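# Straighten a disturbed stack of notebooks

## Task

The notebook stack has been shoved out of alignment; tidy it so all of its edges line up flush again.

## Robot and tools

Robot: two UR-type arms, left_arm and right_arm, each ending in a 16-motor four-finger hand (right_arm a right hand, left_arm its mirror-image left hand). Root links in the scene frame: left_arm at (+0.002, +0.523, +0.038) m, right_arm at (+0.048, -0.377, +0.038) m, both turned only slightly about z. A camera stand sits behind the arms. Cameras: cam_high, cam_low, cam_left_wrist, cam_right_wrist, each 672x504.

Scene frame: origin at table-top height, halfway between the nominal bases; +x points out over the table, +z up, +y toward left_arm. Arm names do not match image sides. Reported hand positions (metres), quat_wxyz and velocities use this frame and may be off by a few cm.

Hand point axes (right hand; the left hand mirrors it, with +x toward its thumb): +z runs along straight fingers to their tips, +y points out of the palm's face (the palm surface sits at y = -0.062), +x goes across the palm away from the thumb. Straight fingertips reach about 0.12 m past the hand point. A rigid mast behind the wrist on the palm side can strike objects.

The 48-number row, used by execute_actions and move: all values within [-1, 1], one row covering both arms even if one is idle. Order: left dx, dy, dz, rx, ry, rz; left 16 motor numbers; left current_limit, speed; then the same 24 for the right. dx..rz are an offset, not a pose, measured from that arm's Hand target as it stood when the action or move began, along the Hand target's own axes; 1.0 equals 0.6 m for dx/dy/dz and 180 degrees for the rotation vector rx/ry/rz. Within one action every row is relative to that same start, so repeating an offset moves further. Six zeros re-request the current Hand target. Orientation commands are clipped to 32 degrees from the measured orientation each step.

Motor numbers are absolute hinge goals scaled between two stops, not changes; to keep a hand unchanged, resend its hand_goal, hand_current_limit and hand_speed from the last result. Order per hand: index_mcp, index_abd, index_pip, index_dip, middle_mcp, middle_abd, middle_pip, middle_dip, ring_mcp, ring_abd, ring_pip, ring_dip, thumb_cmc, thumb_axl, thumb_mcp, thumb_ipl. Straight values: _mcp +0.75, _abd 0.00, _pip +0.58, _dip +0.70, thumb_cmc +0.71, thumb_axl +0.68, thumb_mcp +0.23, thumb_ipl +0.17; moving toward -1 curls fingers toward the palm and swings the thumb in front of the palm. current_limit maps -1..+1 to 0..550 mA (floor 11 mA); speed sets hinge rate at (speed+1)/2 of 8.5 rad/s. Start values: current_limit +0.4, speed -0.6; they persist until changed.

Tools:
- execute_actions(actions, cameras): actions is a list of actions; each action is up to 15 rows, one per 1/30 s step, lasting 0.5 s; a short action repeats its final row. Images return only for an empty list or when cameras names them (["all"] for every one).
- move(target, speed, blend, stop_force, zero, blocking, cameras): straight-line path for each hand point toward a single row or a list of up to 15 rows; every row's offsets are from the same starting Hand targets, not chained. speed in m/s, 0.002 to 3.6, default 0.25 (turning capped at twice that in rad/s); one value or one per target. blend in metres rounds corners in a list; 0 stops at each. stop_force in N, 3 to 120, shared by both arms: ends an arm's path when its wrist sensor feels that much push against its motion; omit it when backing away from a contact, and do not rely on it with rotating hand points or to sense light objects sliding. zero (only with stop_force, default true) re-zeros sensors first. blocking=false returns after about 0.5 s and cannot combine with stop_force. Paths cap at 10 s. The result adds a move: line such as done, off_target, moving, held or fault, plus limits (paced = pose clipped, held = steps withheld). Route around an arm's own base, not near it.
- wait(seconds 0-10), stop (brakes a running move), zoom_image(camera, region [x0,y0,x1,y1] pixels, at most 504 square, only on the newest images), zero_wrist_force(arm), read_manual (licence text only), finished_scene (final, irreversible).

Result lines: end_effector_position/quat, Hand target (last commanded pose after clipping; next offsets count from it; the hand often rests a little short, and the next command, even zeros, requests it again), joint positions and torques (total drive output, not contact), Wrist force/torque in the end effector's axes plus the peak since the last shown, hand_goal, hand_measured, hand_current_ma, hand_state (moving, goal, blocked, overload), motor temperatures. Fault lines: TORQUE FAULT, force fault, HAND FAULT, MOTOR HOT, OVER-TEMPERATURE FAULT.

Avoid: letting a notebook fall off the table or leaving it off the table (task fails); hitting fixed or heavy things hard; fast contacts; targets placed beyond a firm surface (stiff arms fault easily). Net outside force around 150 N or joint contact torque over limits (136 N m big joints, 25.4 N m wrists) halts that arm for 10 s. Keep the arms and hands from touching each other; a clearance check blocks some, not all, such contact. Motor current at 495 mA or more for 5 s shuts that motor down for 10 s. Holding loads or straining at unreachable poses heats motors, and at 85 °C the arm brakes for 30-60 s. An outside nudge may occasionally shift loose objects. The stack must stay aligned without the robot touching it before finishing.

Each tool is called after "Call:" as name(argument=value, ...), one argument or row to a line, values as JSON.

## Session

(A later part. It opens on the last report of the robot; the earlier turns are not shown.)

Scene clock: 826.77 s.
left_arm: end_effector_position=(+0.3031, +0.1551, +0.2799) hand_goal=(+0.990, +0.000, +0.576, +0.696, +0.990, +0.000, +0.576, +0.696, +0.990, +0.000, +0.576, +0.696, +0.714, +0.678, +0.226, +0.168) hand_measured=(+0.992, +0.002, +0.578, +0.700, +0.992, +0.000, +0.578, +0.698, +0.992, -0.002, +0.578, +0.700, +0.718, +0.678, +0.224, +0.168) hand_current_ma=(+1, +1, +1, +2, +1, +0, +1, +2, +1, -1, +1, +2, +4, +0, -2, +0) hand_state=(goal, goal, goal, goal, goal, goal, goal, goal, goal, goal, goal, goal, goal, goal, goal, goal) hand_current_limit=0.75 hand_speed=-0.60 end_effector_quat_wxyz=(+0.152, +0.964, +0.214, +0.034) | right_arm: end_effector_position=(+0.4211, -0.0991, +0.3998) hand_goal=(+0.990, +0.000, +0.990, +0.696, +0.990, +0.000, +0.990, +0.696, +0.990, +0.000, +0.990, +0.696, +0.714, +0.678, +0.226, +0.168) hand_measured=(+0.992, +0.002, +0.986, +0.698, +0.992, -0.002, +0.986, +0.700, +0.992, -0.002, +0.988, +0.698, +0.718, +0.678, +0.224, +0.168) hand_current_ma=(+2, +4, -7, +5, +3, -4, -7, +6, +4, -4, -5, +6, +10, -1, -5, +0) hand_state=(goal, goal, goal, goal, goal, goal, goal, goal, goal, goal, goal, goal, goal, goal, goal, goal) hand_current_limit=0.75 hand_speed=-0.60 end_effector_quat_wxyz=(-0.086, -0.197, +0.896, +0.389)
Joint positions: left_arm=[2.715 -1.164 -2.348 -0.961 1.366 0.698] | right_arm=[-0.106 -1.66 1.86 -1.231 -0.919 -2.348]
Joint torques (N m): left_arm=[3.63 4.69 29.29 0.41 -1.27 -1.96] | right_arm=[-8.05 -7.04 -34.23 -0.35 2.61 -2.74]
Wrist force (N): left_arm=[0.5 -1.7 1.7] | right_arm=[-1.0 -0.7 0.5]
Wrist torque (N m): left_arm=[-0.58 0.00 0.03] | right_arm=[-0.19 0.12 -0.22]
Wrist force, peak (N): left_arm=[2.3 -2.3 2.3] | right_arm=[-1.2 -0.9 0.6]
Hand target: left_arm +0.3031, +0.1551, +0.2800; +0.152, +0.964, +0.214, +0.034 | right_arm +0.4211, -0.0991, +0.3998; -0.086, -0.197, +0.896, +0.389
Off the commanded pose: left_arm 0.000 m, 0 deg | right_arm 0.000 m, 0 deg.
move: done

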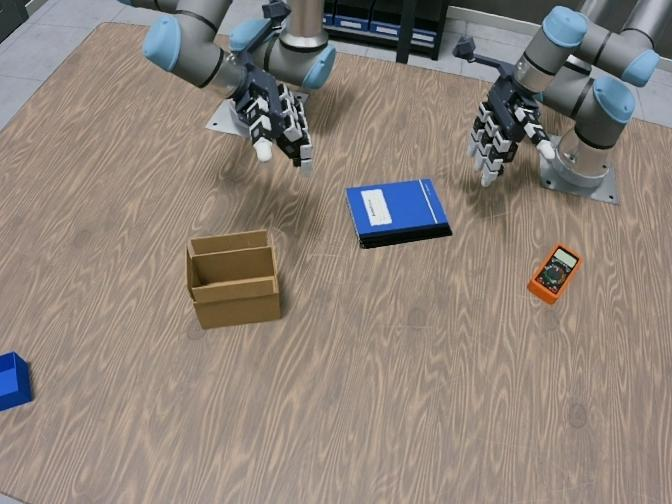

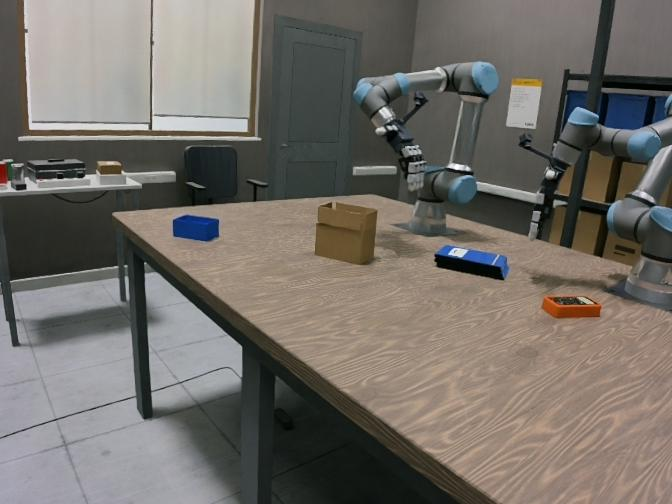

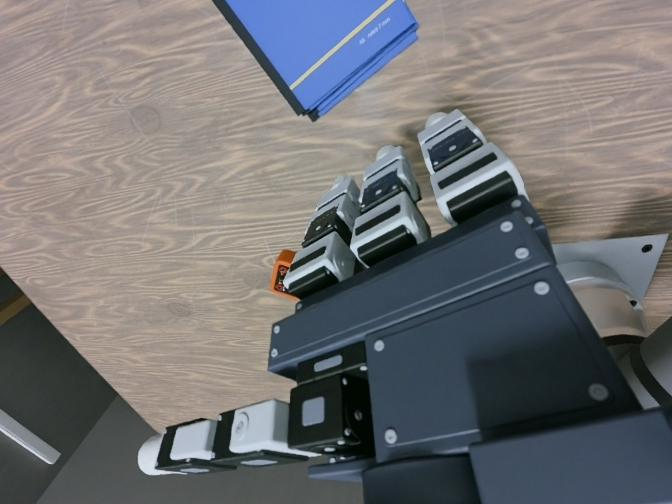

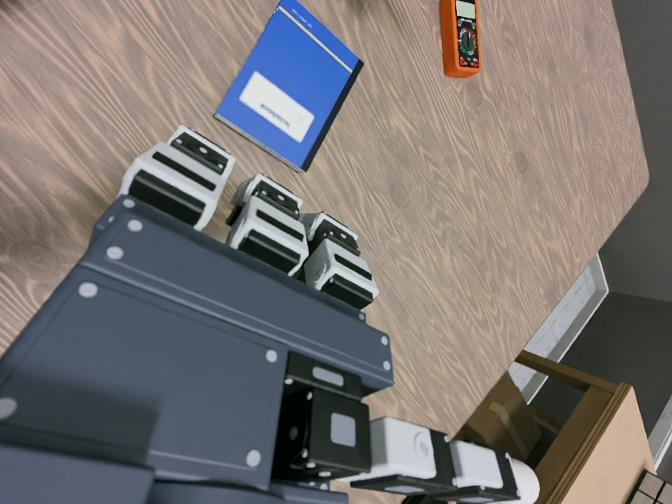

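Call:
move(
  target=[
    [0,-0.067,0.2061,0,0,0,0.99,0,0.576,0.696,0.99,0,0.576,0.696,0.99,0,0.576,0.696,0.714,0.678,0.226,0.168,0.75,-0.6,0,-0.268,0.2498,0,0,0,0.99,0,0.99,0.696,0.99,0,0.99,0.696,0.99,0,0.99,0.696,0.714,0.678,0.226,0.168,0.75,-0.6],
    [0,0.0123,0.2318,0,0,0,0.99,0,0.576,0.696,0.99,0,0.576,0.696,0.99,0,0.576,0.696,0.714,0.678,0.226,0.168,0.75,-0.6,0,-0.1713,0.3535,0,0,0,0.99,0,0.99,0.696,0.99,0,0.99,0.696,0.99,0,0.99,0.696,0.714,0.678,0.226,0.168,0.75,-0.6],
  ],
  speed=[0.12,0.06],
  cameras=["all"],
)

Call:
zoom_image(
  camera="cam_high",
  region=[310, 160, 490, 270],
)

Scene clock: 841.63 s.
left_arm: end_effector_position=(+0.3243, +0.1099, +0.1499) hand_goal=(+0.990, +0.000, +0.576, +0.696, +0.990, +0.000, +0.576, +0.696, +0.990, +0.000, +0.576, +0.696, +0.714, +0.678, +0.226, +0.168) hand_measured=(+1.000, +0.002, +0.580, +0.700, +0.996, +0.000, +0.580, +0.698, +0.992, -0.002, +0.578, +0.700, +0.718, +0.678, +0.224, +0.168) hand_current_ma=(+10, +1, +4, +2, +5, +0, +2, +2, +1, -1, +1, +2, +4, +0, -2, +0) hand_state=(goal, goal, goal, goal, goal, goal, goal, goal, goal, goal, goal, goal, goal, goal, goal, goal) hand_current_limit=0.75 hand_speed=-0.60 end_effector_quat_wxyz=(+0.152, +0.964, +0.214, +0.034) | right_arm: end_effector_position=(+0.3850, -0.0220, +0.1800) hand_goal=(+0.990, +0.000, +0.990, +0.696, +0.990, +0.000, +0.990, +0.696, +0.990, +0.000, +0.990, +0.696, +0.714, +0.678, +0.226, +0.168) hand_measured=(+0.992, +0.002, +0.986, +0.698, +0.992, -0.002, +0.986, +0.700, +0.992, -0.002, +0.988, +0.698, +0.720, +0.678, +0.224, +0.168) hand_current_ma=(+2, +4, -6, +5, +3, -4, -6, +6, +4, -4, -5, +6, +12, -1, -5, +0) hand_state=(goal, goal, goal, goal, goal, goal, goal, goal, goal, goal, goal, goal, goal, goal, goal, goal) hand_current_limit=0.75 hand_speed=-0.60 end_effector_quat_wxyz=(-0.087, -0.197, +0.896, +0.390)
Joint positions: left_arm=[2.617 -1.588 -2.458 -0.408 1.39 0.601] | right_arm=[0.07 -1.392 2.281 -2.05 -0.838 -2.144]
Joint torques (N m): left_arm=[10.25 20.13 9.59 4.74 0.25 2.91] | right_arm=[-8.04 -12.23 -26.64 -0.59 -0.25 -2.78]
Wrist force (N): left_arm=[1.2 -1.8 1.2] | right_arm=[-0.5 0.0 0.6]
Wrist torque (N m): left_arm=[-0.46 -0.01 0.19] | right_arm=[-0.11 -0.01 0.01]
Wrist force, peak (N): left_arm=[0.7 -1.5 2.6] | right_arm=[-1.0 -1.2 1.8]
Hand target: left_arm +0.3243, +0.1099, +0.1499; +0.152, +0.964, +0.214, +0.034 | right_arm +0.3851, -0.0220, +0.1800; -0.086, -0.197, +0.896, +0.389
Off the commanded pose: left_arm 0.000 m, 0 deg | right_arm 0.000 m, 0 deg.
move: done

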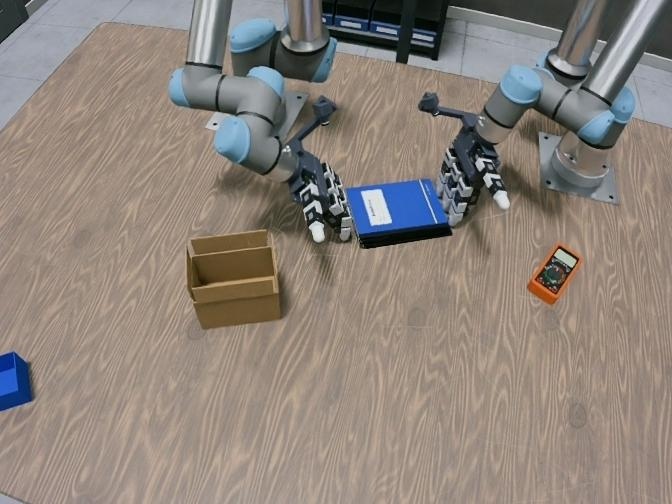

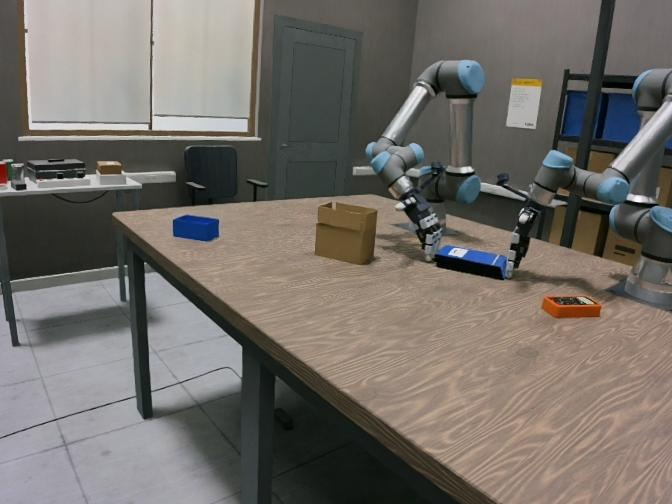

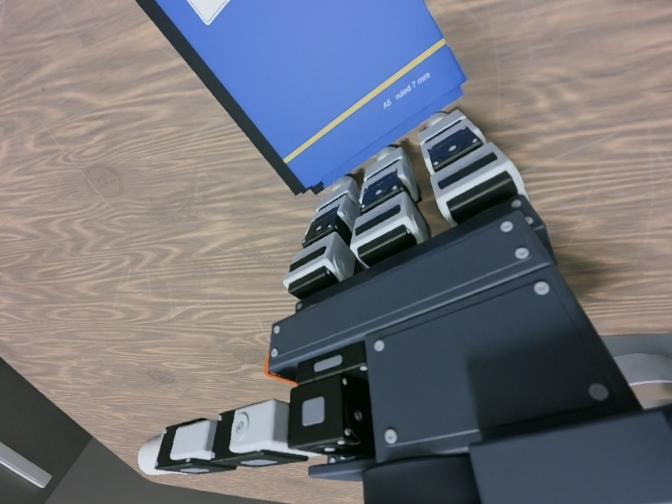

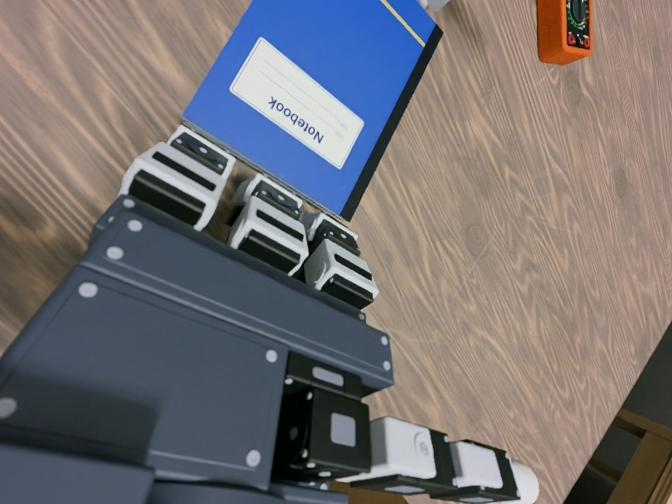

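Scaled by 2.800 from the camera's 672x504 image, which has a finer 960x720 frame.

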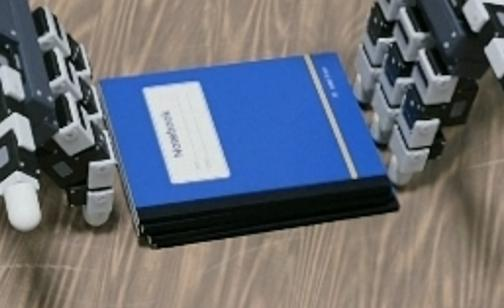

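Call:
move(
  target=[0,0.0066,0.0013,0,0,0,0.99,0,0.576,0.696,0.99,0,0.576,0.696,0.99,0,0.576,0.696,0.714,0.678,0.226,0.168,0.75,-0.6,0,0.0136,0.0146,0,0,0,0.99,0,0.99,0.696,0.99,0,0.99,0.696,0.99,0,0.99,0.696,0.714,0.678,0.226,0.168,0.75,-0.6],
  speed=0.03,
)

Call:
move(
  target=[0,0.0066,0.0013,0,0,0,0.99,0,0.576,0.696,0.99,0,0.576,0.696,0.99,0,0.576,0.696,0.714,0.678,0.226,0.168,0.75,-0.6,0,0.0051,0.0044,0,0,0,0.99,0,0.99,0.696,0.99,0,0.99,0.696,0.99,0,0.99,0.696,0.714,0.678,0.226,0.168,0.75,-0.6],
  speed=0.03,
  cameras=["all"],
)

Call:
zoom_image(
  camera="cam_left_wrist",
  region=[100, 0, 520, 250],
)

Call:
zoom_image(
  camera="cam_right_wrist",
  region=[100, 0, 520, 250],
)

Scene clock: 850.93 s.
left_arm: end_effector_position=(+0.3260, +0.1062, +0.1504) hand_goal=(+0.990, +0.000, +0.576, +0.696, +0.990, +0.000, +0.576, +0.696, +0.990, +0.000, +0.576, +0.696, +0.714, +0.678, +0.226, +0.168) hand_measured=(+1.000, +0.002, +0.596, +0.708, +1.000, +0.000, +0.590, +0.704, +1.000, -0.002, +0.586, +0.700, +0.718, +0.678, +0.224, +0.168) hand_current_ma=(+10, +1, +26, +13, +10, +0, +18, +7, +10, -1, +9, +4, +4, +0, -2, +0) hand_state=(goal, goal, goal, goal, goal, goal, goal, goal, goal, goal, goal, goal, goal, goal, goal, goal) hand_current_limit=0.75 hand_speed=-0.60 end_effector_quat_wxyz=(+0.152, +0.964, +0.214, +0.034) | right_arm: end_effector_position=(+0.3800, -0.0111, +0.1800) hand_goal=(+0.990, +0.000, +0.990, +0.696, +0.990, +0.000, +0.990, +0.696, +0.990, +0.000, +0.990, +0.696, +0.714, +0.678, +0.226, +0.168) hand_measured=(+0.992, +0.002, +0.986, +0.698, +0.992, -0.002, +0.986, +0.700, +0.992, -0.002, +0.988, +0.698, +0.720, +0.678, +0.224, +0.168) hand_current_ma=(+2, +4, -6, +5, +3, -4, -6, +6, +4, -4, -5, +6, +12, -1, -5, +0) hand_state=(goal, goal, goal, goal, goal, goal, goal, goal, goal, goal, goal, goal, goal, goal, goal, goal) hand_current_limit=0.75 hand_speed=-0.60 end_effector_quat_wxyz=(-0.087, -0.197, +0.896, +0.390)
Joint positions: left_arm=[2.611 -1.597 -2.448 -0.409 1.392 0.595] | right_arm=[0.096 -1.391 2.288 -2.08 -0.827 -2.111]
Joint torques (N m): left_arm=[-3.17 21.57 12.47 1.28 1.6 -0.67] | right_arm=[-9.17 -14.75 -13.46 -0.68 0.44 -2.58]
Wrist force (N): left_arm=[1.0 -4.4 1.3] | right_arm=[-0.5 -0.1 0.8]
Wrist torque (N m): left_arm=[-0.23 -0.04 0.21] | right_arm=[-0.14 0.00 -0.16]
Wrist force, peak (N): left_arm=[0.6 -5.5 0.2] | right_arm=[-0.9 0.0 1.1]
Hand target: left_arm +0.3260, +0.1063, +0.1504; +0.152, +0.964, +0.214, +0.034 | right_arm +0.3801, -0.0111, +0.1800; -0.086, -0.197, +0.896, +0.389
Off the commanded pose: left_arm 0.000 m, 0 deg | right_arm 0.000 m, 0 deg.
move: done

Scene clock: 851.63 s.
left_arm: end_effector_position=(+0.3277, +0.1026, +0.1509) hand_goal=(+0.990, +0.000, +0.576, +0.696, +0.990, +0.000, +0.576, +0.696, +0.990, +0.000, +0.576, +0.696, +0.714, +0.678, +0.226, +0.168) hand_measured=(+1.000, +0.002, +0.606, +0.716, +1.000, +0.000, +0.602, +0.710, +1.000, -0.002, +0.596, +0.708, +0.718, +0.678, +0.224, +0.168) hand_current_ma=(+10, +1, +48, +26, +10, +0, +39, +17, +10, -1, +28, +13, +4, +0, -2, +0) hand_state=(goal, goal, blocked, goal, goal, goal, blocked, goal, goal, goal, blocked, goal, goal, goal, goal, goal) hand_current_limit=0.75 hand_speed=-0.60 end_effector_quat_wxyz=(+0.152, +0.964, +0.214, +0.034) | right_arm: end_effector_position=(+0.3784, -0.0074, +0.1804) hand_goal=(+0.990, +0.000, +0.990, +0.696, +0.990, +0.000, +0.990, +0.696, +0.990, +0.000, +0.990, +0.696, +0.714, +0.678, +0.226, +0.168) hand_measured=(+0.998, +0.002, +0.994, +0.698, +0.998, -0.002, +0.994, +0.700, +1.000, -0.002, +0.996, +0.698, +0.720, +0.678, +0.224, +0.168) hand_current_ma=(+19, +4, +8, +5, +22, -4, +9, +6, +23, -4, +14, +6, +12, -1, -5, +0) hand_state=(goal, goal, goal, goal, goal, goal, goal, goal, goal, goal, goal, goal, goal, goal, goal, goal) hand_current_limit=0.75 hand_speed=-0.60 end_effector_quat_wxyz=(-0.086, -0.197, +0.896, +0.389)
Joint positions: left_arm=[2.604 -1.605 -2.437 -0.41 1.394 0.589] | right_arm=[0.105 -1.392 2.29 -2.089 -0.824 -2.099]
Joint torques (N m): left_arm=[-4.39 21.52 15.12 2.29 1.44 -1.23] | right_arm=[-2.75 -37.86 -6.35 -2.05 2.71 0.71]
Wrist force (N): left_arm=[1.2 -6.8 1.0] | right_arm=[-0.5 -1.2 -0.7]
Wrist torque (N m): left_arm=[0.03 -0.06 0.28] | right_arm=[0.10 0.05 -0.22]
Wrist force, peak (N): left_arm=[0.8 -8.0 0.4] | right_arm=[-0.3 -0.4 -2.4]
Hand target: left_arm +0.3277, +0.1027, +0.1509; +0.152, +0.964, +0.214, +0.034 | right_arm +0.3784, -0.0075, +0.1804; -0.086, -0.197, +0.896, +0.389
Off the commanded pose: left_arm 0.000 m, 0 deg | right_arm 0.000 m, 0 deg.
move: done

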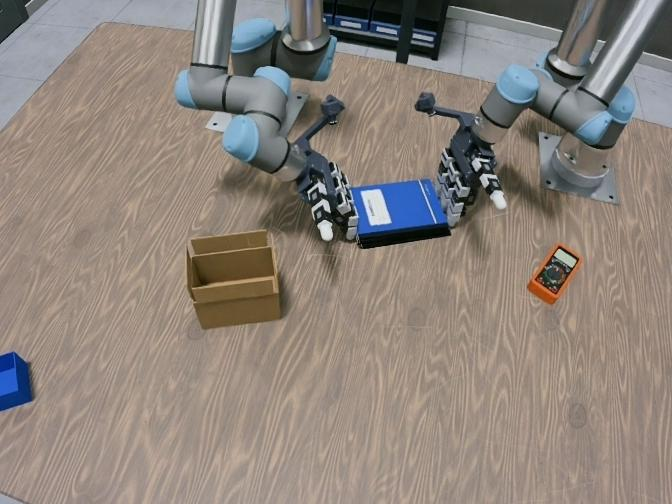

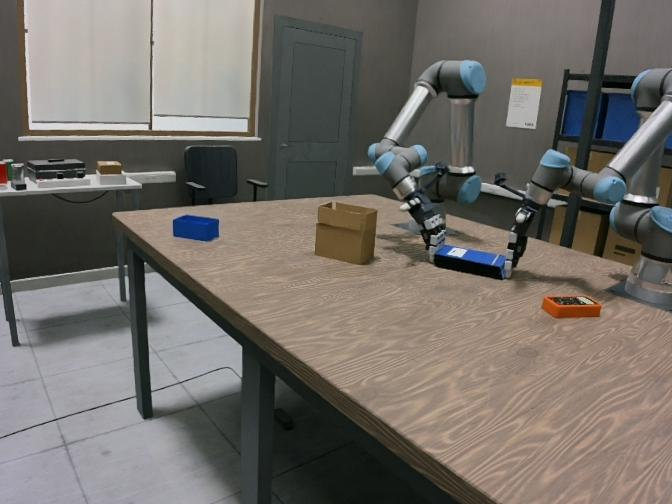

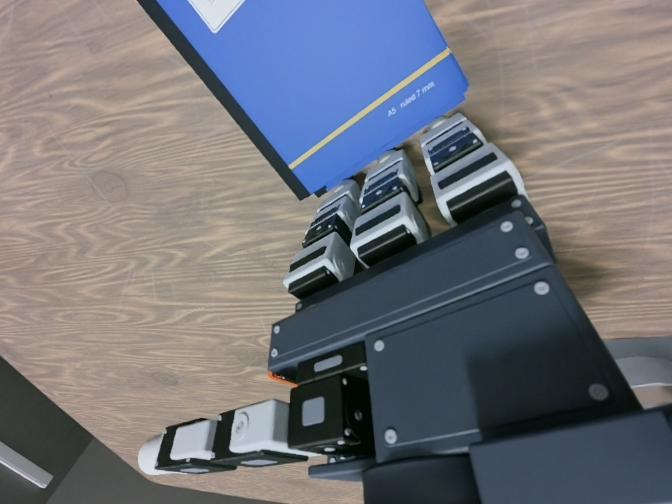

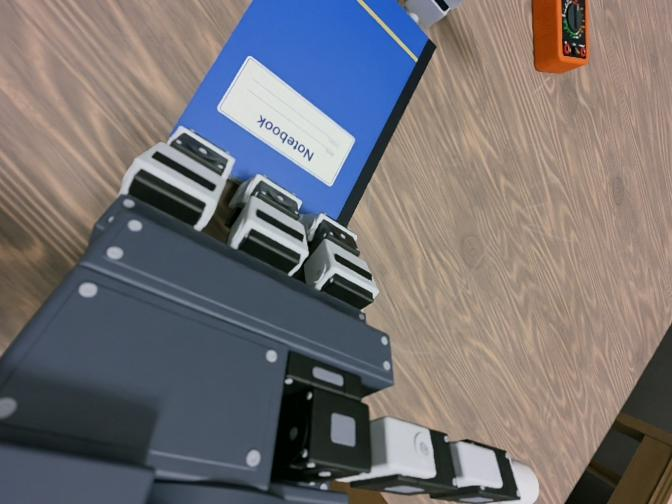

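Scaled by 1.200 from the camera's 672x504 image, which has a finer 960x720 frame.

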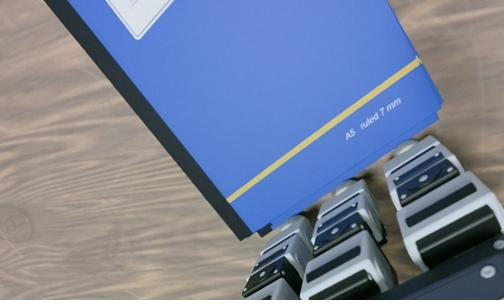

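Scaled by 1.200 from the camera's 672x504 image, which has a finer 960x720 frame.

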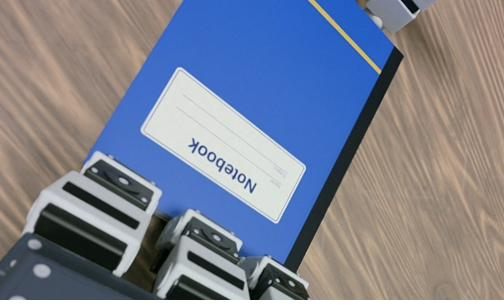

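Call:
move(
  target=[0,0.0066,0.0013,0,0,0,0.99,0,0.576,0.696,0.99,0,0.576,0.696,0.99,0,0.576,0.696,0.714,0.678,0.226,0.168,0.75,-0.6,0,0.0052,0.0043,0,0,0,0.99,0,0.99,0.696,0.99,0,0.99,0.696,0.99,0,0.99,0.696,0.714,0.678,0.226,0.168,0.75,-0.6],
  speed=0.03,
)

Call:
move(
  target=[0,0.0066,0.0013,0,0,0,0.99,0,0.576,0.696,0.99,0,0.576,0.696,0.99,0,0.576,0.696,0.714,0.678,0.226,0.168,0.75,-0.6,0,0.0052,0.0043,0,0,0,0.99,0,0.99,0.696,0.99,0,0.99,0.696,0.99,0,0.99,0.696,0.714,0.678,0.226,0.168,0.75,-0.6],
  speed=0.03,
  cameras=["cam_high", "cam_left_wrist", "cam_right_wrist"],
)

Call:
zoom_image(
  camera="cam_left_wrist",
  region=[100, 0, 520, 250],
)

Scene clock: 859.00 s.
left_arm: end_effector_position=(+0.3294, +0.0990, +0.1514) hand_goal=(+0.990, +0.000, +0.576, +0.696, +0.990, +0.000, +0.576, +0.696, +0.990, +0.000, +0.576, +0.696, +0.714, +0.678, +0.226, +0.168) hand_measured=(+1.000, +0.002, +0.606, +0.716, +1.000, +0.000, +0.602, +0.710, +1.000, -0.002, +0.596, +0.708, +0.718, +0.678, +0.224, +0.168) hand_current_ma=(+10, +1, +48, +26, +10, +0, +39, +17, +10, -1, +28, +13, +4, +0, -2, +0) hand_state=(goal, goal, blocked, goal, goal, goal, blocked, goal, goal, goal, blocked, goal, goal, goal, goal, goal) hand_current_limit=0.75 hand_speed=-0.60 end_effector_quat_wxyz=(+0.152, +0.964, +0.214, +0.034) | right_arm: end_effector_position=(+0.3767, -0.0038, +0.1810) hand_goal=(+0.990, +0.000, +0.990, +0.696, +0.990, +0.000, +0.990, +0.696, +0.990, +0.000, +0.990, +0.696, +0.714, +0.678, +0.226, +0.168) hand_measured=(+1.000, +0.002, +0.996, +0.698, +1.000, -0.002, +0.996, +0.700, +1.000, -0.002, +0.998, +0.700, +0.720, +0.678, +0.224, +0.168) hand_current_ma=(+23, +4, +13, +5, +23, -4, +14, +6, +24, -4, +19, +8, +12, -1, -5, +0) hand_state=(goal, goal, goal, goal, goal, goal, goal, goal, goal, goal, goal, goal, goal, goal, goal, goal) hand_current_limit=0.75 hand_speed=-0.60 end_effector_quat_wxyz=(-0.086, -0.197, +0.896, +0.389)
Joint positions: left_arm=[2.598 -1.614 -2.427 -0.411 1.395 0.582] | right_arm=[0.115 -1.392 2.291 -2.098 -0.821 -2.088]
Joint torques (N m): left_arm=[-4.08 21.76 14.45 1.88 1.48 -1.31] | right_arm=[-2.76 -37.47 -6.57 -2.15 3.13 0.75]
Wrist force (N): left_arm=[0.9 -6.2 0.6] | right_arm=[-0.5 -2.6 0.3]
Wrist torque (N m): left_arm=[-0.01 -0.07 0.24] | right_arm=[0.14 0.03 -0.25]
Wrist force, peak (N): left_arm=[1.0 -7.0 1.1] | right_arm=[-0.7 -2.6 1.1]
Hand target: left_arm +0.3294, +0.0990, +0.1514; +0.152, +0.964, +0.214, +0.034 | right_arm +0.3767, -0.0039, +0.1810; -0.086, -0.197, +0.896, +0.389
Off the commanded pose: left_arm 0.000 m, 0 deg | right_arm 0.000 m, 0 deg.
move: done

Scene clock: 859.77 s.
left_arm: end_effector_position=(+0.3311, +0.0954, +0.1518) hand_goal=(+0.990, +0.000, +0.576, +0.696, +0.990, +0.000, +0.576, +0.696, +0.990, +0.000, +0.576, +0.696, +0.714, +0.678, +0.226, +0.168) hand_measured=(+1.000, +0.006, +0.642, +0.724, +1.000, +0.002, +0.638, +0.716, +1.000, -0.004, +0.636, +0.714, +0.718, +0.678, +0.224, +0.168) hand_current_ma=(+12, +3, +156, +45, +11, +1, +141, +29, +11, -2, +133, +23, +4, +0, -2, +0) hand_state=(goal, goal, blocked, blocked, goal, goal, blocked, blocked, goal, goal, blocked, goal, goal, goal, goal, goal) hand_current_limit=0.75 hand_speed=-0.60 end_effector_quat_wxyz=(+0.152, +0.964, +0.214, +0.034) | right_arm: end_effector_position=(+0.3750, -0.0002, +0.1815) hand_goal=(+0.990, +0.000, +0.990, +0.696, +0.990, +0.000, +0.990, +0.696, +0.990, +0.000, +0.990, +0.696, +0.714, +0.678, +0.226, +0.168) hand_measured=(+1.000, +0.002, +1.000, +0.726, +1.000, -0.004, +1.000, +0.730, +1.000, -0.010, +1.000, +0.746, +0.720, +0.678, +0.224, +0.168) hand_current_ma=(+27, +2, +23, +92, +27, -5, +24, +108, +29, -19, +24, +171, +12, -1, -5, +0) hand_state=(goal, goal, goal, blocked, goal, goal, goal, blocked, goal, goal, goal, blocked, goal, goal, goal, goal) hand_current_limit=0.75 hand_speed=-0.60 end_effector_quat_wxyz=(-0.086, -0.197, +0.896, +0.389)
Joint positions: left_arm=[2.592 -1.622 -2.416 -0.412 1.397 0.576] | right_arm=[0.124 -1.393 2.293 -2.107 -0.817 -2.076]
Joint torques (N m): left_arm=[-4.87 21.58 18.6 5.07 -1.23 -0.6] | right_arm=[10.91 -29.88 2.44 1.59 7.65 -0.82]
Wrist force (N): left_arm=[1.1 -19.8 -11.2] | right_arm=[0.0 -15.0 -27.0]
Wrist torque (N m): left_arm=[2.14 -0.31 0.54] | right_arm=[4.37 1.07 -0.37]
Wrist force, peak (N): left_arm=[1.0 -20.0 -11.5] | right_arm=[0.3 -15.2 -26.9]
Hand target: left_arm +0.3311, +0.0954, +0.1518; +0.152, +0.964, +0.214, +0.034 | right_arm +0.3750, -0.0002, +0.1815; -0.086, -0.197, +0.896, +0.389
Off the commanded pose: left_arm 0.000 m, 0 deg | right_arm 0.000 m, 0 deg.
move: done
Images, in order (width x height): cam_high 672x504, cam_left_wrist 672x504, cam_right_wrist 672x504.

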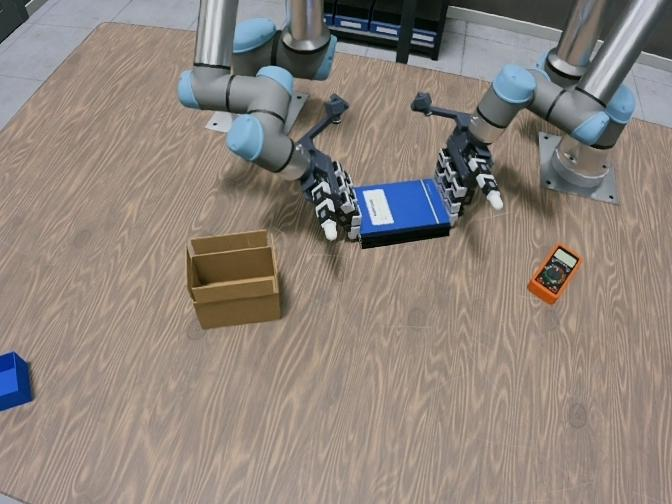

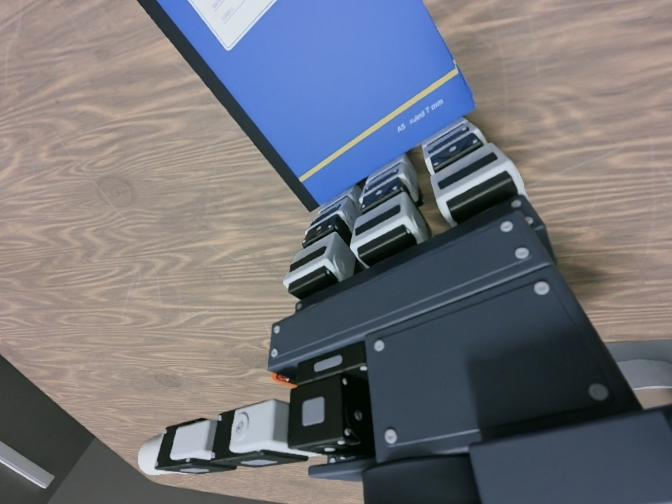

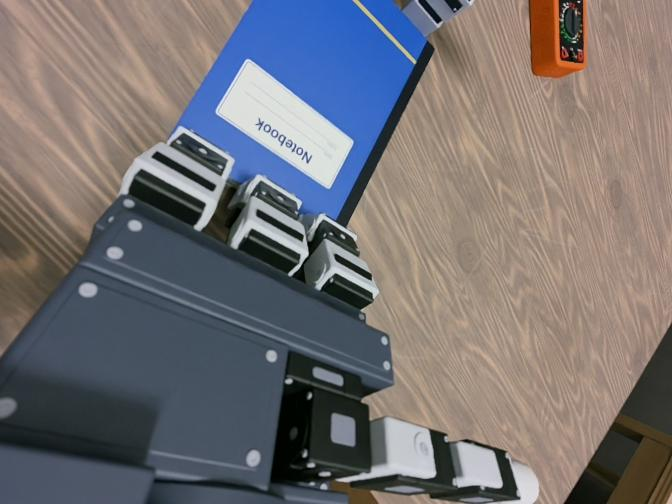

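Scaled by 1.200 from the camera's 672x504 image, which has a finer 960x720 frame.

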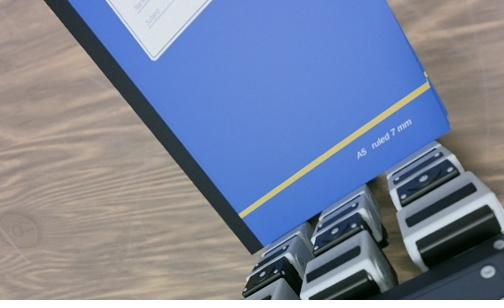

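Call:
move(
  target=[0,0.0053,0,0,0,0,0.99,0,0.576,0.696,0.99,0,0.576,0.696,0.99,0,0.576,0.696,0.714,0.678,0.226,0.168,0.75,-0.6,0,0.0035,0.0013,0,0,0,0.99,0,0.99,0.696,0.99,0,0.99,0.696,0.99,0,0.99,0.696,0.714,0.678,0.226,0.168,0.75,-0.6],
  speed=0.03,
)

Call:
move(
  target=[
    [0,-0.0476,-0.0155,0,0,0,0.99,0,0.576,0.696,0.99,0,0.576,0.696,0.99,0,0.576,0.696,0.714,0.678,0.226,0.168,0.75,-0.6,0,-0.0341,-0.0366,0,0,0,0.99,0,0.99,0.696,0.99,0,0.99,0.696,0.99,0,0.99,0.696,0.714,0.678,0.226,0.168,0.75,-0.6],
    [0,0.0039,-0.174,0,0,0,0.99,0,0.576,0.696,0.99,0,0.576,0.696,0.99,0,0.576,0.696,0.714,0.678,0.226,0.168,0.75,-0.6,0,0.026,-0.2,0,0,0,0.99,0,0.99,0.696,0.99,0,0.99,0.696,0.99,0,0.99,0.696,0.714,0.678,0.226,0.168,0.75,-0.6],
  ],
  speed=[0.04,0.15],
  cameras=["all"],
)

Call:
zoom_image(
  camera="cam_high",
  region=[330, 160, 480, 260],
)

Call:
zoom_image(
  camera="cam_left_wrist",
  region=[150, 0, 480, 180],
)

Call:
zoom_image(
  camera="cam_right_wrist",
  region=[150, 0, 480, 220],
)

Call:
zoom_image(
  camera="cam_low",
  region=[420, 230, 530, 290],
)

Scene clock: 868.70 s.
left_arm: end_effector_position=(+0.3324, +0.0926, +0.1528) hand_goal=(+0.990, +0.000, +0.576, +0.696, +0.990, +0.000, +0.576, +0.696, +0.990, +0.000, +0.576, +0.696, +0.714, +0.678, +0.226, +0.168) hand_measured=(+1.002, +0.010, +0.680, +0.742, +1.002, +0.006, +0.682, +0.730, +1.000, -0.006, +0.680, +0.730, +0.718, +0.678, +0.224, +0.168) hand_current_ma=(+13, +9, +300, +93, +13, +4, +307, +60, +13, -4, +302, +58, +4, +0, -2, +0) hand_state=(goal, goal, blocked, blocked, goal, goal, blocked, blocked, goal, goal, blocked, blocked, goal, goal, goal, goal) hand_current_limit=0.75 hand_speed=-0.60 end_effector_quat_wxyz=(+0.152, +0.964, +0.214, +0.034) | right_arm: end_effector_position=(+0.3742, +0.0016, +0.1825) hand_goal=(+0.990, +0.000, +0.990, +0.696, +0.990, +0.000, +0.990, +0.696, +0.990, +0.000, +0.990, +0.696, +0.714, +0.678, +0.226, +0.168) hand_measured=(+1.000, +0.002, +1.000, +0.736, +1.000, -0.004, +1.000, +0.742, +1.002, -0.010, +1.000, +0.754, +0.720, +0.678, +0.224, +0.168) hand_current_ma=(+28, +4, +24, +128, +29, -5, +25, +154, +30, -20, +25, +200, +12, -1, -5, +0) hand_state=(goal, goal, goal, blocked, goal, goal, goal, blocked, goal, goal, goal, blocked, goal, goal, goal, goal) hand_current_limit=0.75 hand_speed=-0.60 end_effector_quat_wxyz=(-0.086, -0.197, +0.896, +0.389)
Joint positions: left_arm=[2.587 -1.626 -2.408 -0.416 1.398 0.571] | right_arm=[0.128 -1.395 2.293 -2.109 -0.816 -2.07]
Joint torques (N m): left_arm=[-8.6 22.42 31.41 10.81 -3.74 -1.2] | right_arm=[19.07 -34.93 -1.94 0.4 11.08 1.11]
Wrist force (N): left_arm=[1.5 -37.0 -7.6] | right_arm=[0.0 -30.3 -23.0]
Wrist torque (N m): left_arm=[2.92 -0.20 0.99] | right_arm=[4.58 0.67 -0.85]
Wrist force, peak (N): left_arm=[1.2 -37.2 -7.7] | right_arm=[0.0 -30.6 -23.3]
Hand target: left_arm +0.3324, +0.0927, +0.1528; +0.152, +0.964, +0.214, +0.034 | right_arm +0.3742, +0.0016, +0.1825; -0.086, -0.197, +0.896, +0.389
Off the commanded pose: left_arm 0.000 m, 0 deg | right_arm 0.000 m, 0 deg.
move: done

Scene clock: 870.80 s.
left_arm: end_effector_position=(+0.3196, +0.1197, +0.2528) hand_goal=(+0.990, +0.000, +0.576, +0.696, +0.990, +0.000, +0.576, +0.696, +0.990, +0.000, +0.576, +0.696, +0.714, +0.678, +0.226, +0.168) hand_measured=(+0.992, +0.002, +0.578, +0.700, +0.992, +0.004, +0.578, +0.698, +0.992, -0.002, +0.578, +0.700, +0.718, +0.678, +0.224, +0.168) hand_current_ma=(+1, +1, +1, +2, +1, +2, +1, +2, +1, -1, +1, +2, +4, +0, -2, +0) hand_state=(goal, goal, goal, goal, goal, goal, goal, goal, goal, goal, goal, goal, goal, goal, goal, goal) hand_current_limit=0.75 hand_speed=-0.60 end_effector_quat_wxyz=(+0.152, +0.964, +0.214, +0.034) | right_arm: end_effector_position=(+0.4067, -0.0684, +0.2757) hand_goal=(+0.990, +0.000, +0.990, +0.696, +0.990, +0.000, +0.990, +0.696, +0.990, +0.000, +0.990, +0.696, +0.714, +0.678, +0.226, +0.168) hand_measured=(+0.996, +0.002, +0.992, +0.698, +0.996, -0.002, +0.992, +0.700, +0.998, -0.002, +0.992, +0.698, +0.720, +0.678, +0.224, +0.168) hand_current_ma=(+15, +4, +5, +5, +16, -4, +5, +6, +19, -4, +4, +6, +12, -1, -5, +0) hand_state=(goal, goal, goal, goal, goal, goal, goal, goal, goal, goal, goal, goal, goal, goal, goal, goal) hand_current_limit=0.75 hand_speed=-0.60 end_effector_quat_wxyz=(-0.086, -0.197, +0.896, +0.389)
Joint positions: left_arm=[2.636 -1.325 -2.329 -0.804 1.385 0.62] | right_arm=[-0.039 -1.565 2.123 -1.636 -0.885 -2.273]
Joint torques (N m): left_arm=[9.9 13.19 21.94 3.48 1.99 2.82] | right_arm=[7.01 -11.84 -15.08 -0.65 2.89 2.64]
Wrist force (N): left_arm=[1.0 -1.7 1.5] | right_arm=[-1.4 2.0 0.6]
Wrist torque (N m): left_arm=[-0.57 -0.08 0.14] | right_arm=[0.15 0.13 -0.15]
Wrist force, peak (N): left_arm=[1.5 -37.0 -7.7] | right_arm=[0.0 -30.3 -23.0]
Hand target: left_arm +0.3196, +0.1198, +0.2529; +0.152, +0.964, +0.214, +0.034 | right_arm +0.4067, -0.0684, +0.2757; -0.086, -0.197, +0.896, +0.389
Off the commanded pose: left_arm 0.000 m, 0 deg | right_arm 0.000 m, 0 deg.
move: done

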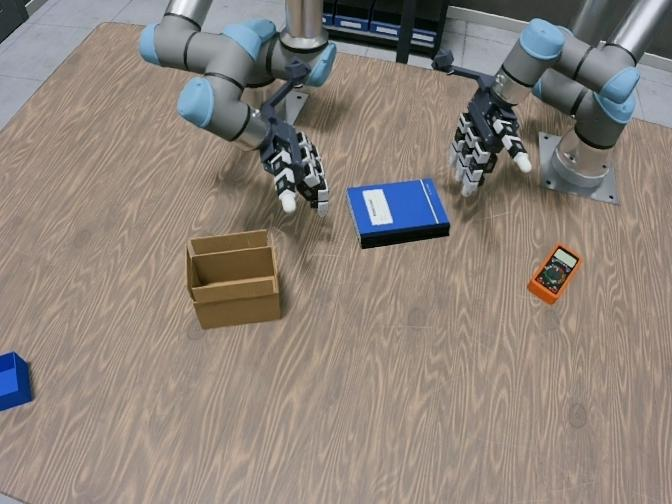

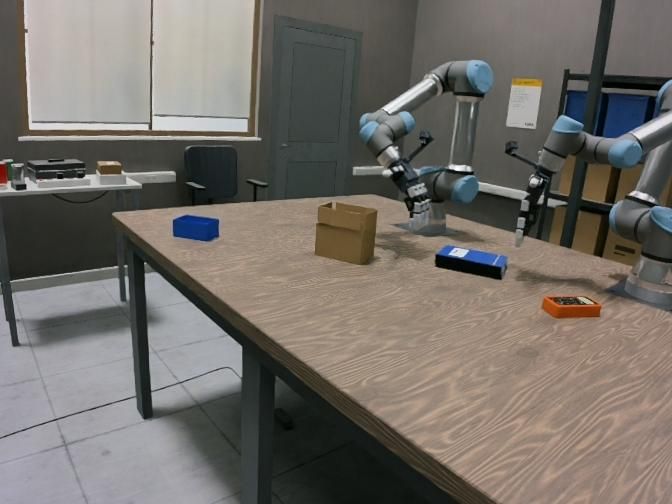

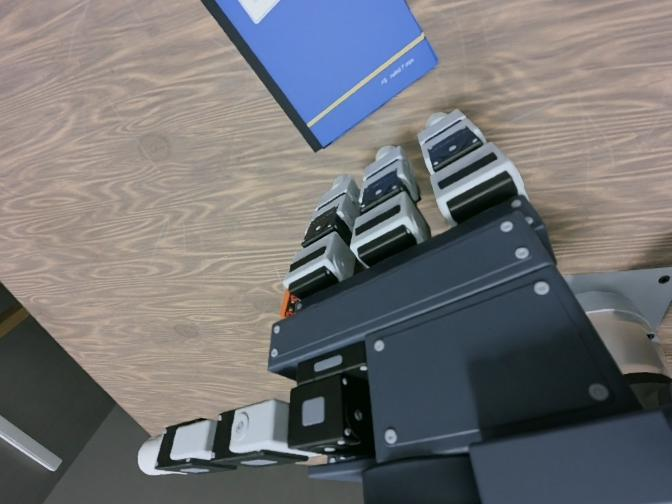

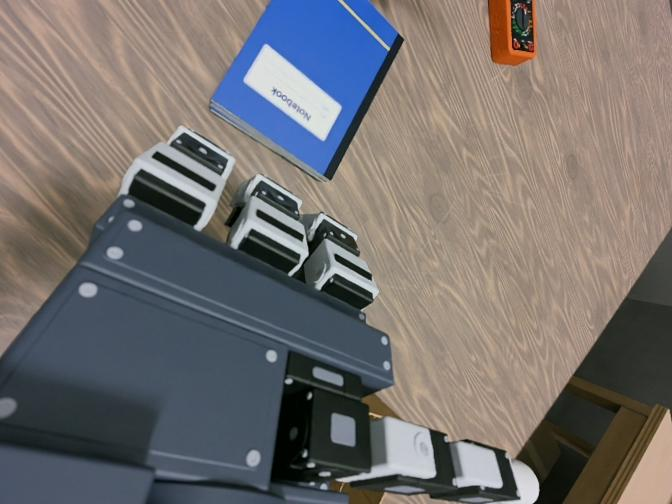

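Scaled by 3.360 from the camera's 672x504 image, which has a finer 960x720 frame.

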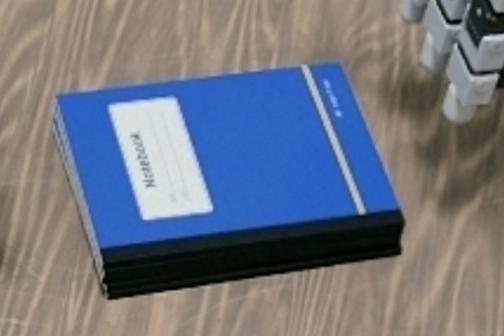

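Scaled by 1.527 from the camera's 672x504 image, which has a finer 960x720 frame.

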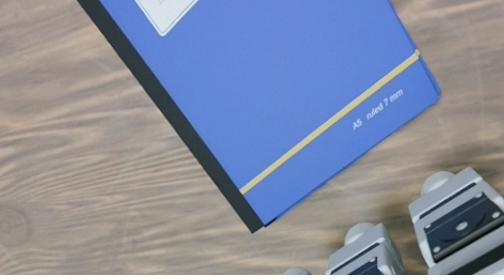

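Scaled by 1.527 from the camera's 672x504 image, which has a finer 960x720 frame.

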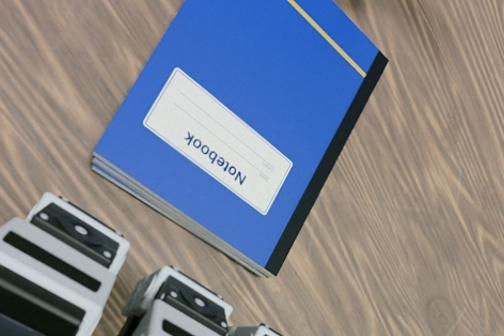

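Scaled by 4.582 from the camera's 672x504 image, which has a finer 960x720 frame.

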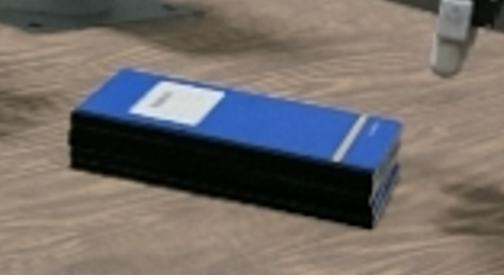

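Call:
move(
  target=[0,-0.0232,0.0713,0,0,0,0.99,0,0.576,0.696,0.99,0,0.576,0.696,0.99,0,0.576,0.696,0.714,0.678,0.226,0.168,0.75,-0.6,0,-0.0731,0.0682,0,0,0,0.99,0,0.99,0.696,0.99,0,0.99,0.696,0.99,0,0.99,0.696,0.714,0.678,0.226,0.168,0.75,-0.6],
  speed=0.15,
  cameras=["all"],
)

Call:
zoom_image(
  camera="cam_left_wrist",
  region=[200, 0, 500, 200],
)

Call:
zoom_image(
  camera="cam_right_wrist",
  region=[170, 0, 450, 220],
)

Call:
zoom_image(
  camera="cam_high",
  region=[340, 170, 400, 250],
)

Call:
zoom_image(
  camera="cam_high",
  region=[400, 170, 460, 250],
)

Call:
zoom_image(
  camera="cam_low",
  region=[430, 240, 515, 284],
)

Scene clock: 884.93 s.
left_arm: end_effector_position=(+0.3197, +0.1199, +0.2079) hand_goal=(+0.990, +0.000, +0.576, +0.696, +0.990, +0.000, +0.576, +0.696, +0.990, +0.000, +0.576, +0.696, +0.714, +0.678, +0.226, +0.168) hand_measured=(+0.992, +0.002, +0.578, +0.700, +0.992, +0.004, +0.578, +0.698, +0.992, -0.002, +0.578, +0.700, +0.718, +0.678, +0.224, +0.168) hand_current_ma=(+1, +1, +1, +2, +1, +2, +1, +2, +1, -1, +1, +2, +4, +0, -2, +0) hand_state=(goal, goal, goal, goal, goal, goal, goal, goal, goal, goal, goal, goal, goal, goal, goal, goal) hand_current_limit=0.75 hand_speed=-0.60 end_effector_quat_wxyz=(+0.152, +0.964, +0.214, +0.034) | right_arm: end_effector_position=(+0.4066, -0.0684, +0.2157) hand_goal=(+0.990, +0.000, +0.990, +0.696, +0.990, +0.000, +0.990, +0.696, +0.990, +0.000, +0.990, +0.696, +0.714, +0.678, +0.226, +0.168) hand_measured=(+0.996, +0.002, +0.992, +0.698, +0.996, -0.002, +0.992, +0.700, +0.998, -0.002, +0.992, +0.698, +0.720, +0.678, +0.224, +0.168) hand_current_ma=(+14, +4, +5, +5, +16, -4, +5, +6, +19, -4, +4, +6, +12, -1, -5, +0) hand_state=(goal, goal, goal, goal, goal, goal, goal, goal, goal, goal, goal, goal, goal, goal, goal, goal) hand_current_limit=0.75 hand_speed=-0.60 end_effector_quat_wxyz=(-0.087, -0.197, +0.896, +0.390)
Joint positions: left_arm=[2.637 -1.41 -2.406 -0.643 1.385 0.62] | right_arm=[-0.039 -1.462 2.205 -1.82 -0.885 -2.273]
Joint torques (N m): left_arm=[-7.65 8.54 22.78 1.91 -1.12 -2.48] | right_arm=[8.13 -31.25 -27.73 -2.78 2.82 2.55]
Wrist force (N): left_arm=[1.2 -1.9 1.6] | right_arm=[-1.6 2.5 0.6]
Wrist torque (N m): left_arm=[-0.60 -0.07 0.12] | right_arm=[0.21 0.12 -0.12]
Wrist force, peak (N): left_arm=[1.2 -2.2 2.7] | right_arm=[-1.5 3.2 -0.5]
Hand target: left_arm +0.3196, +0.1198, +0.2079; +0.152, +0.964, +0.214, +0.034 | right_arm +0.4066, -0.0684, +0.2157; -0.086, -0.197, +0.896, +0.389
Off the commanded pose: left_arm 0.000 m, 0 deg | right_arm 0.000 m, 0 deg.
move: done

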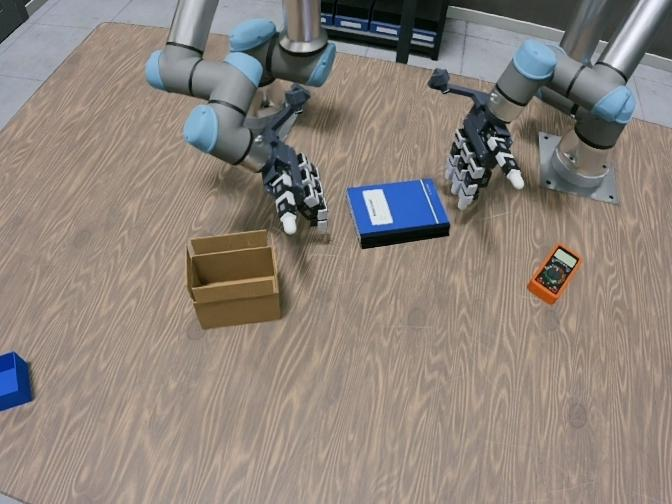

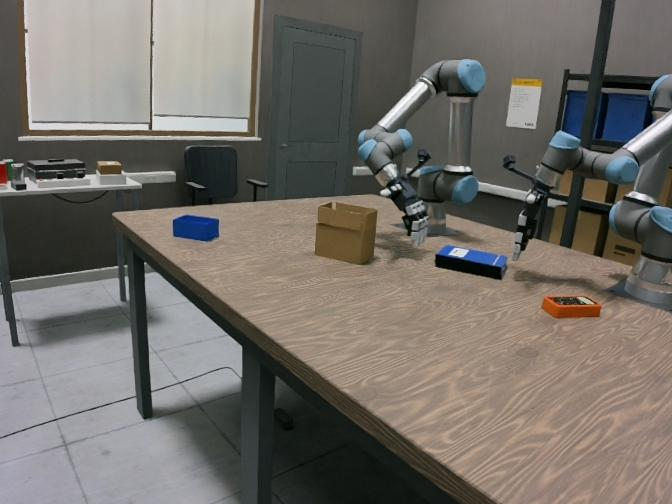

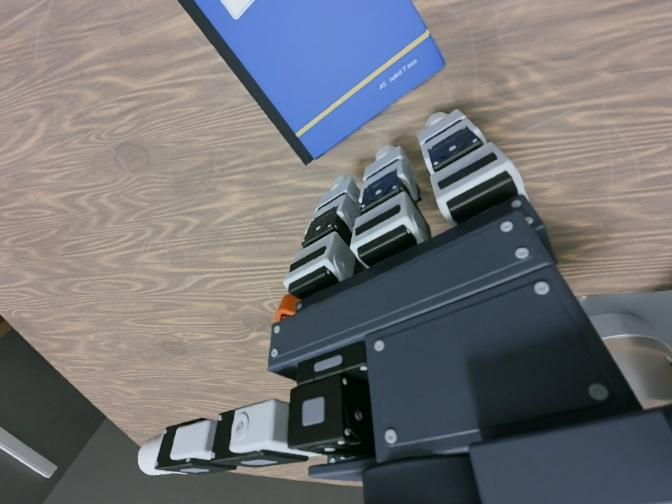

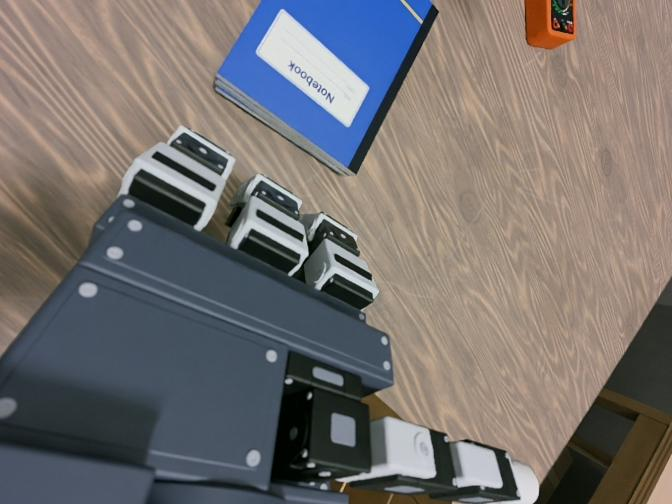

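Scaled by 1.680 from the camera's 672x504 image, which has a finer 960x720 frame.

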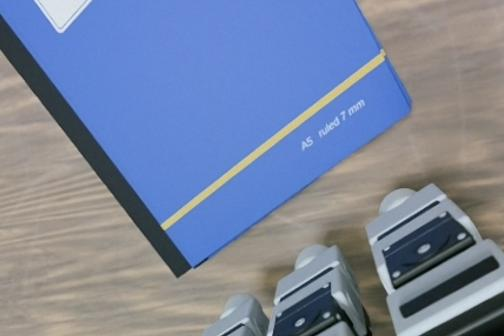

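Scaled by 1.800 from the camera's 672x504 image, which has a finer 960x720 frame.

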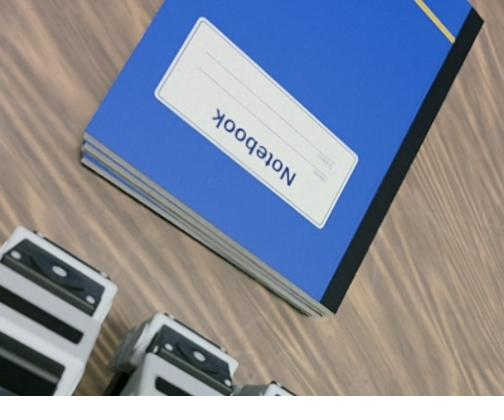

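Scaled by 6.300 from the camera's 672x504 image, which has a finer 960x720 frame.

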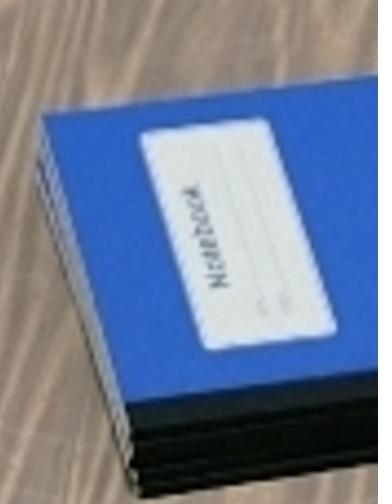

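Scaled by 6.300 from the camera's 672x504 image, which has a finer 960x720 frame.

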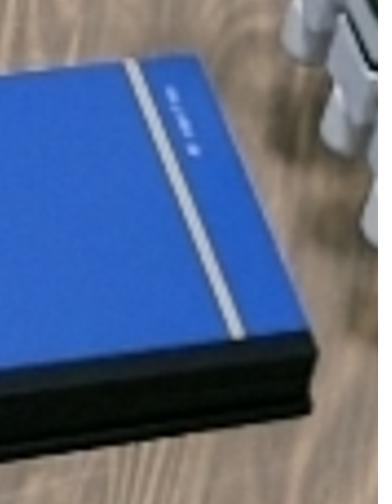

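Scaled by 5.929 from the camera's 672x504 image, which has a finer 960x720 frame.

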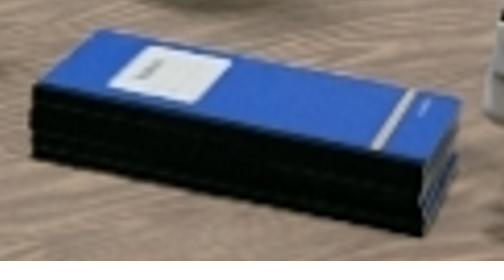

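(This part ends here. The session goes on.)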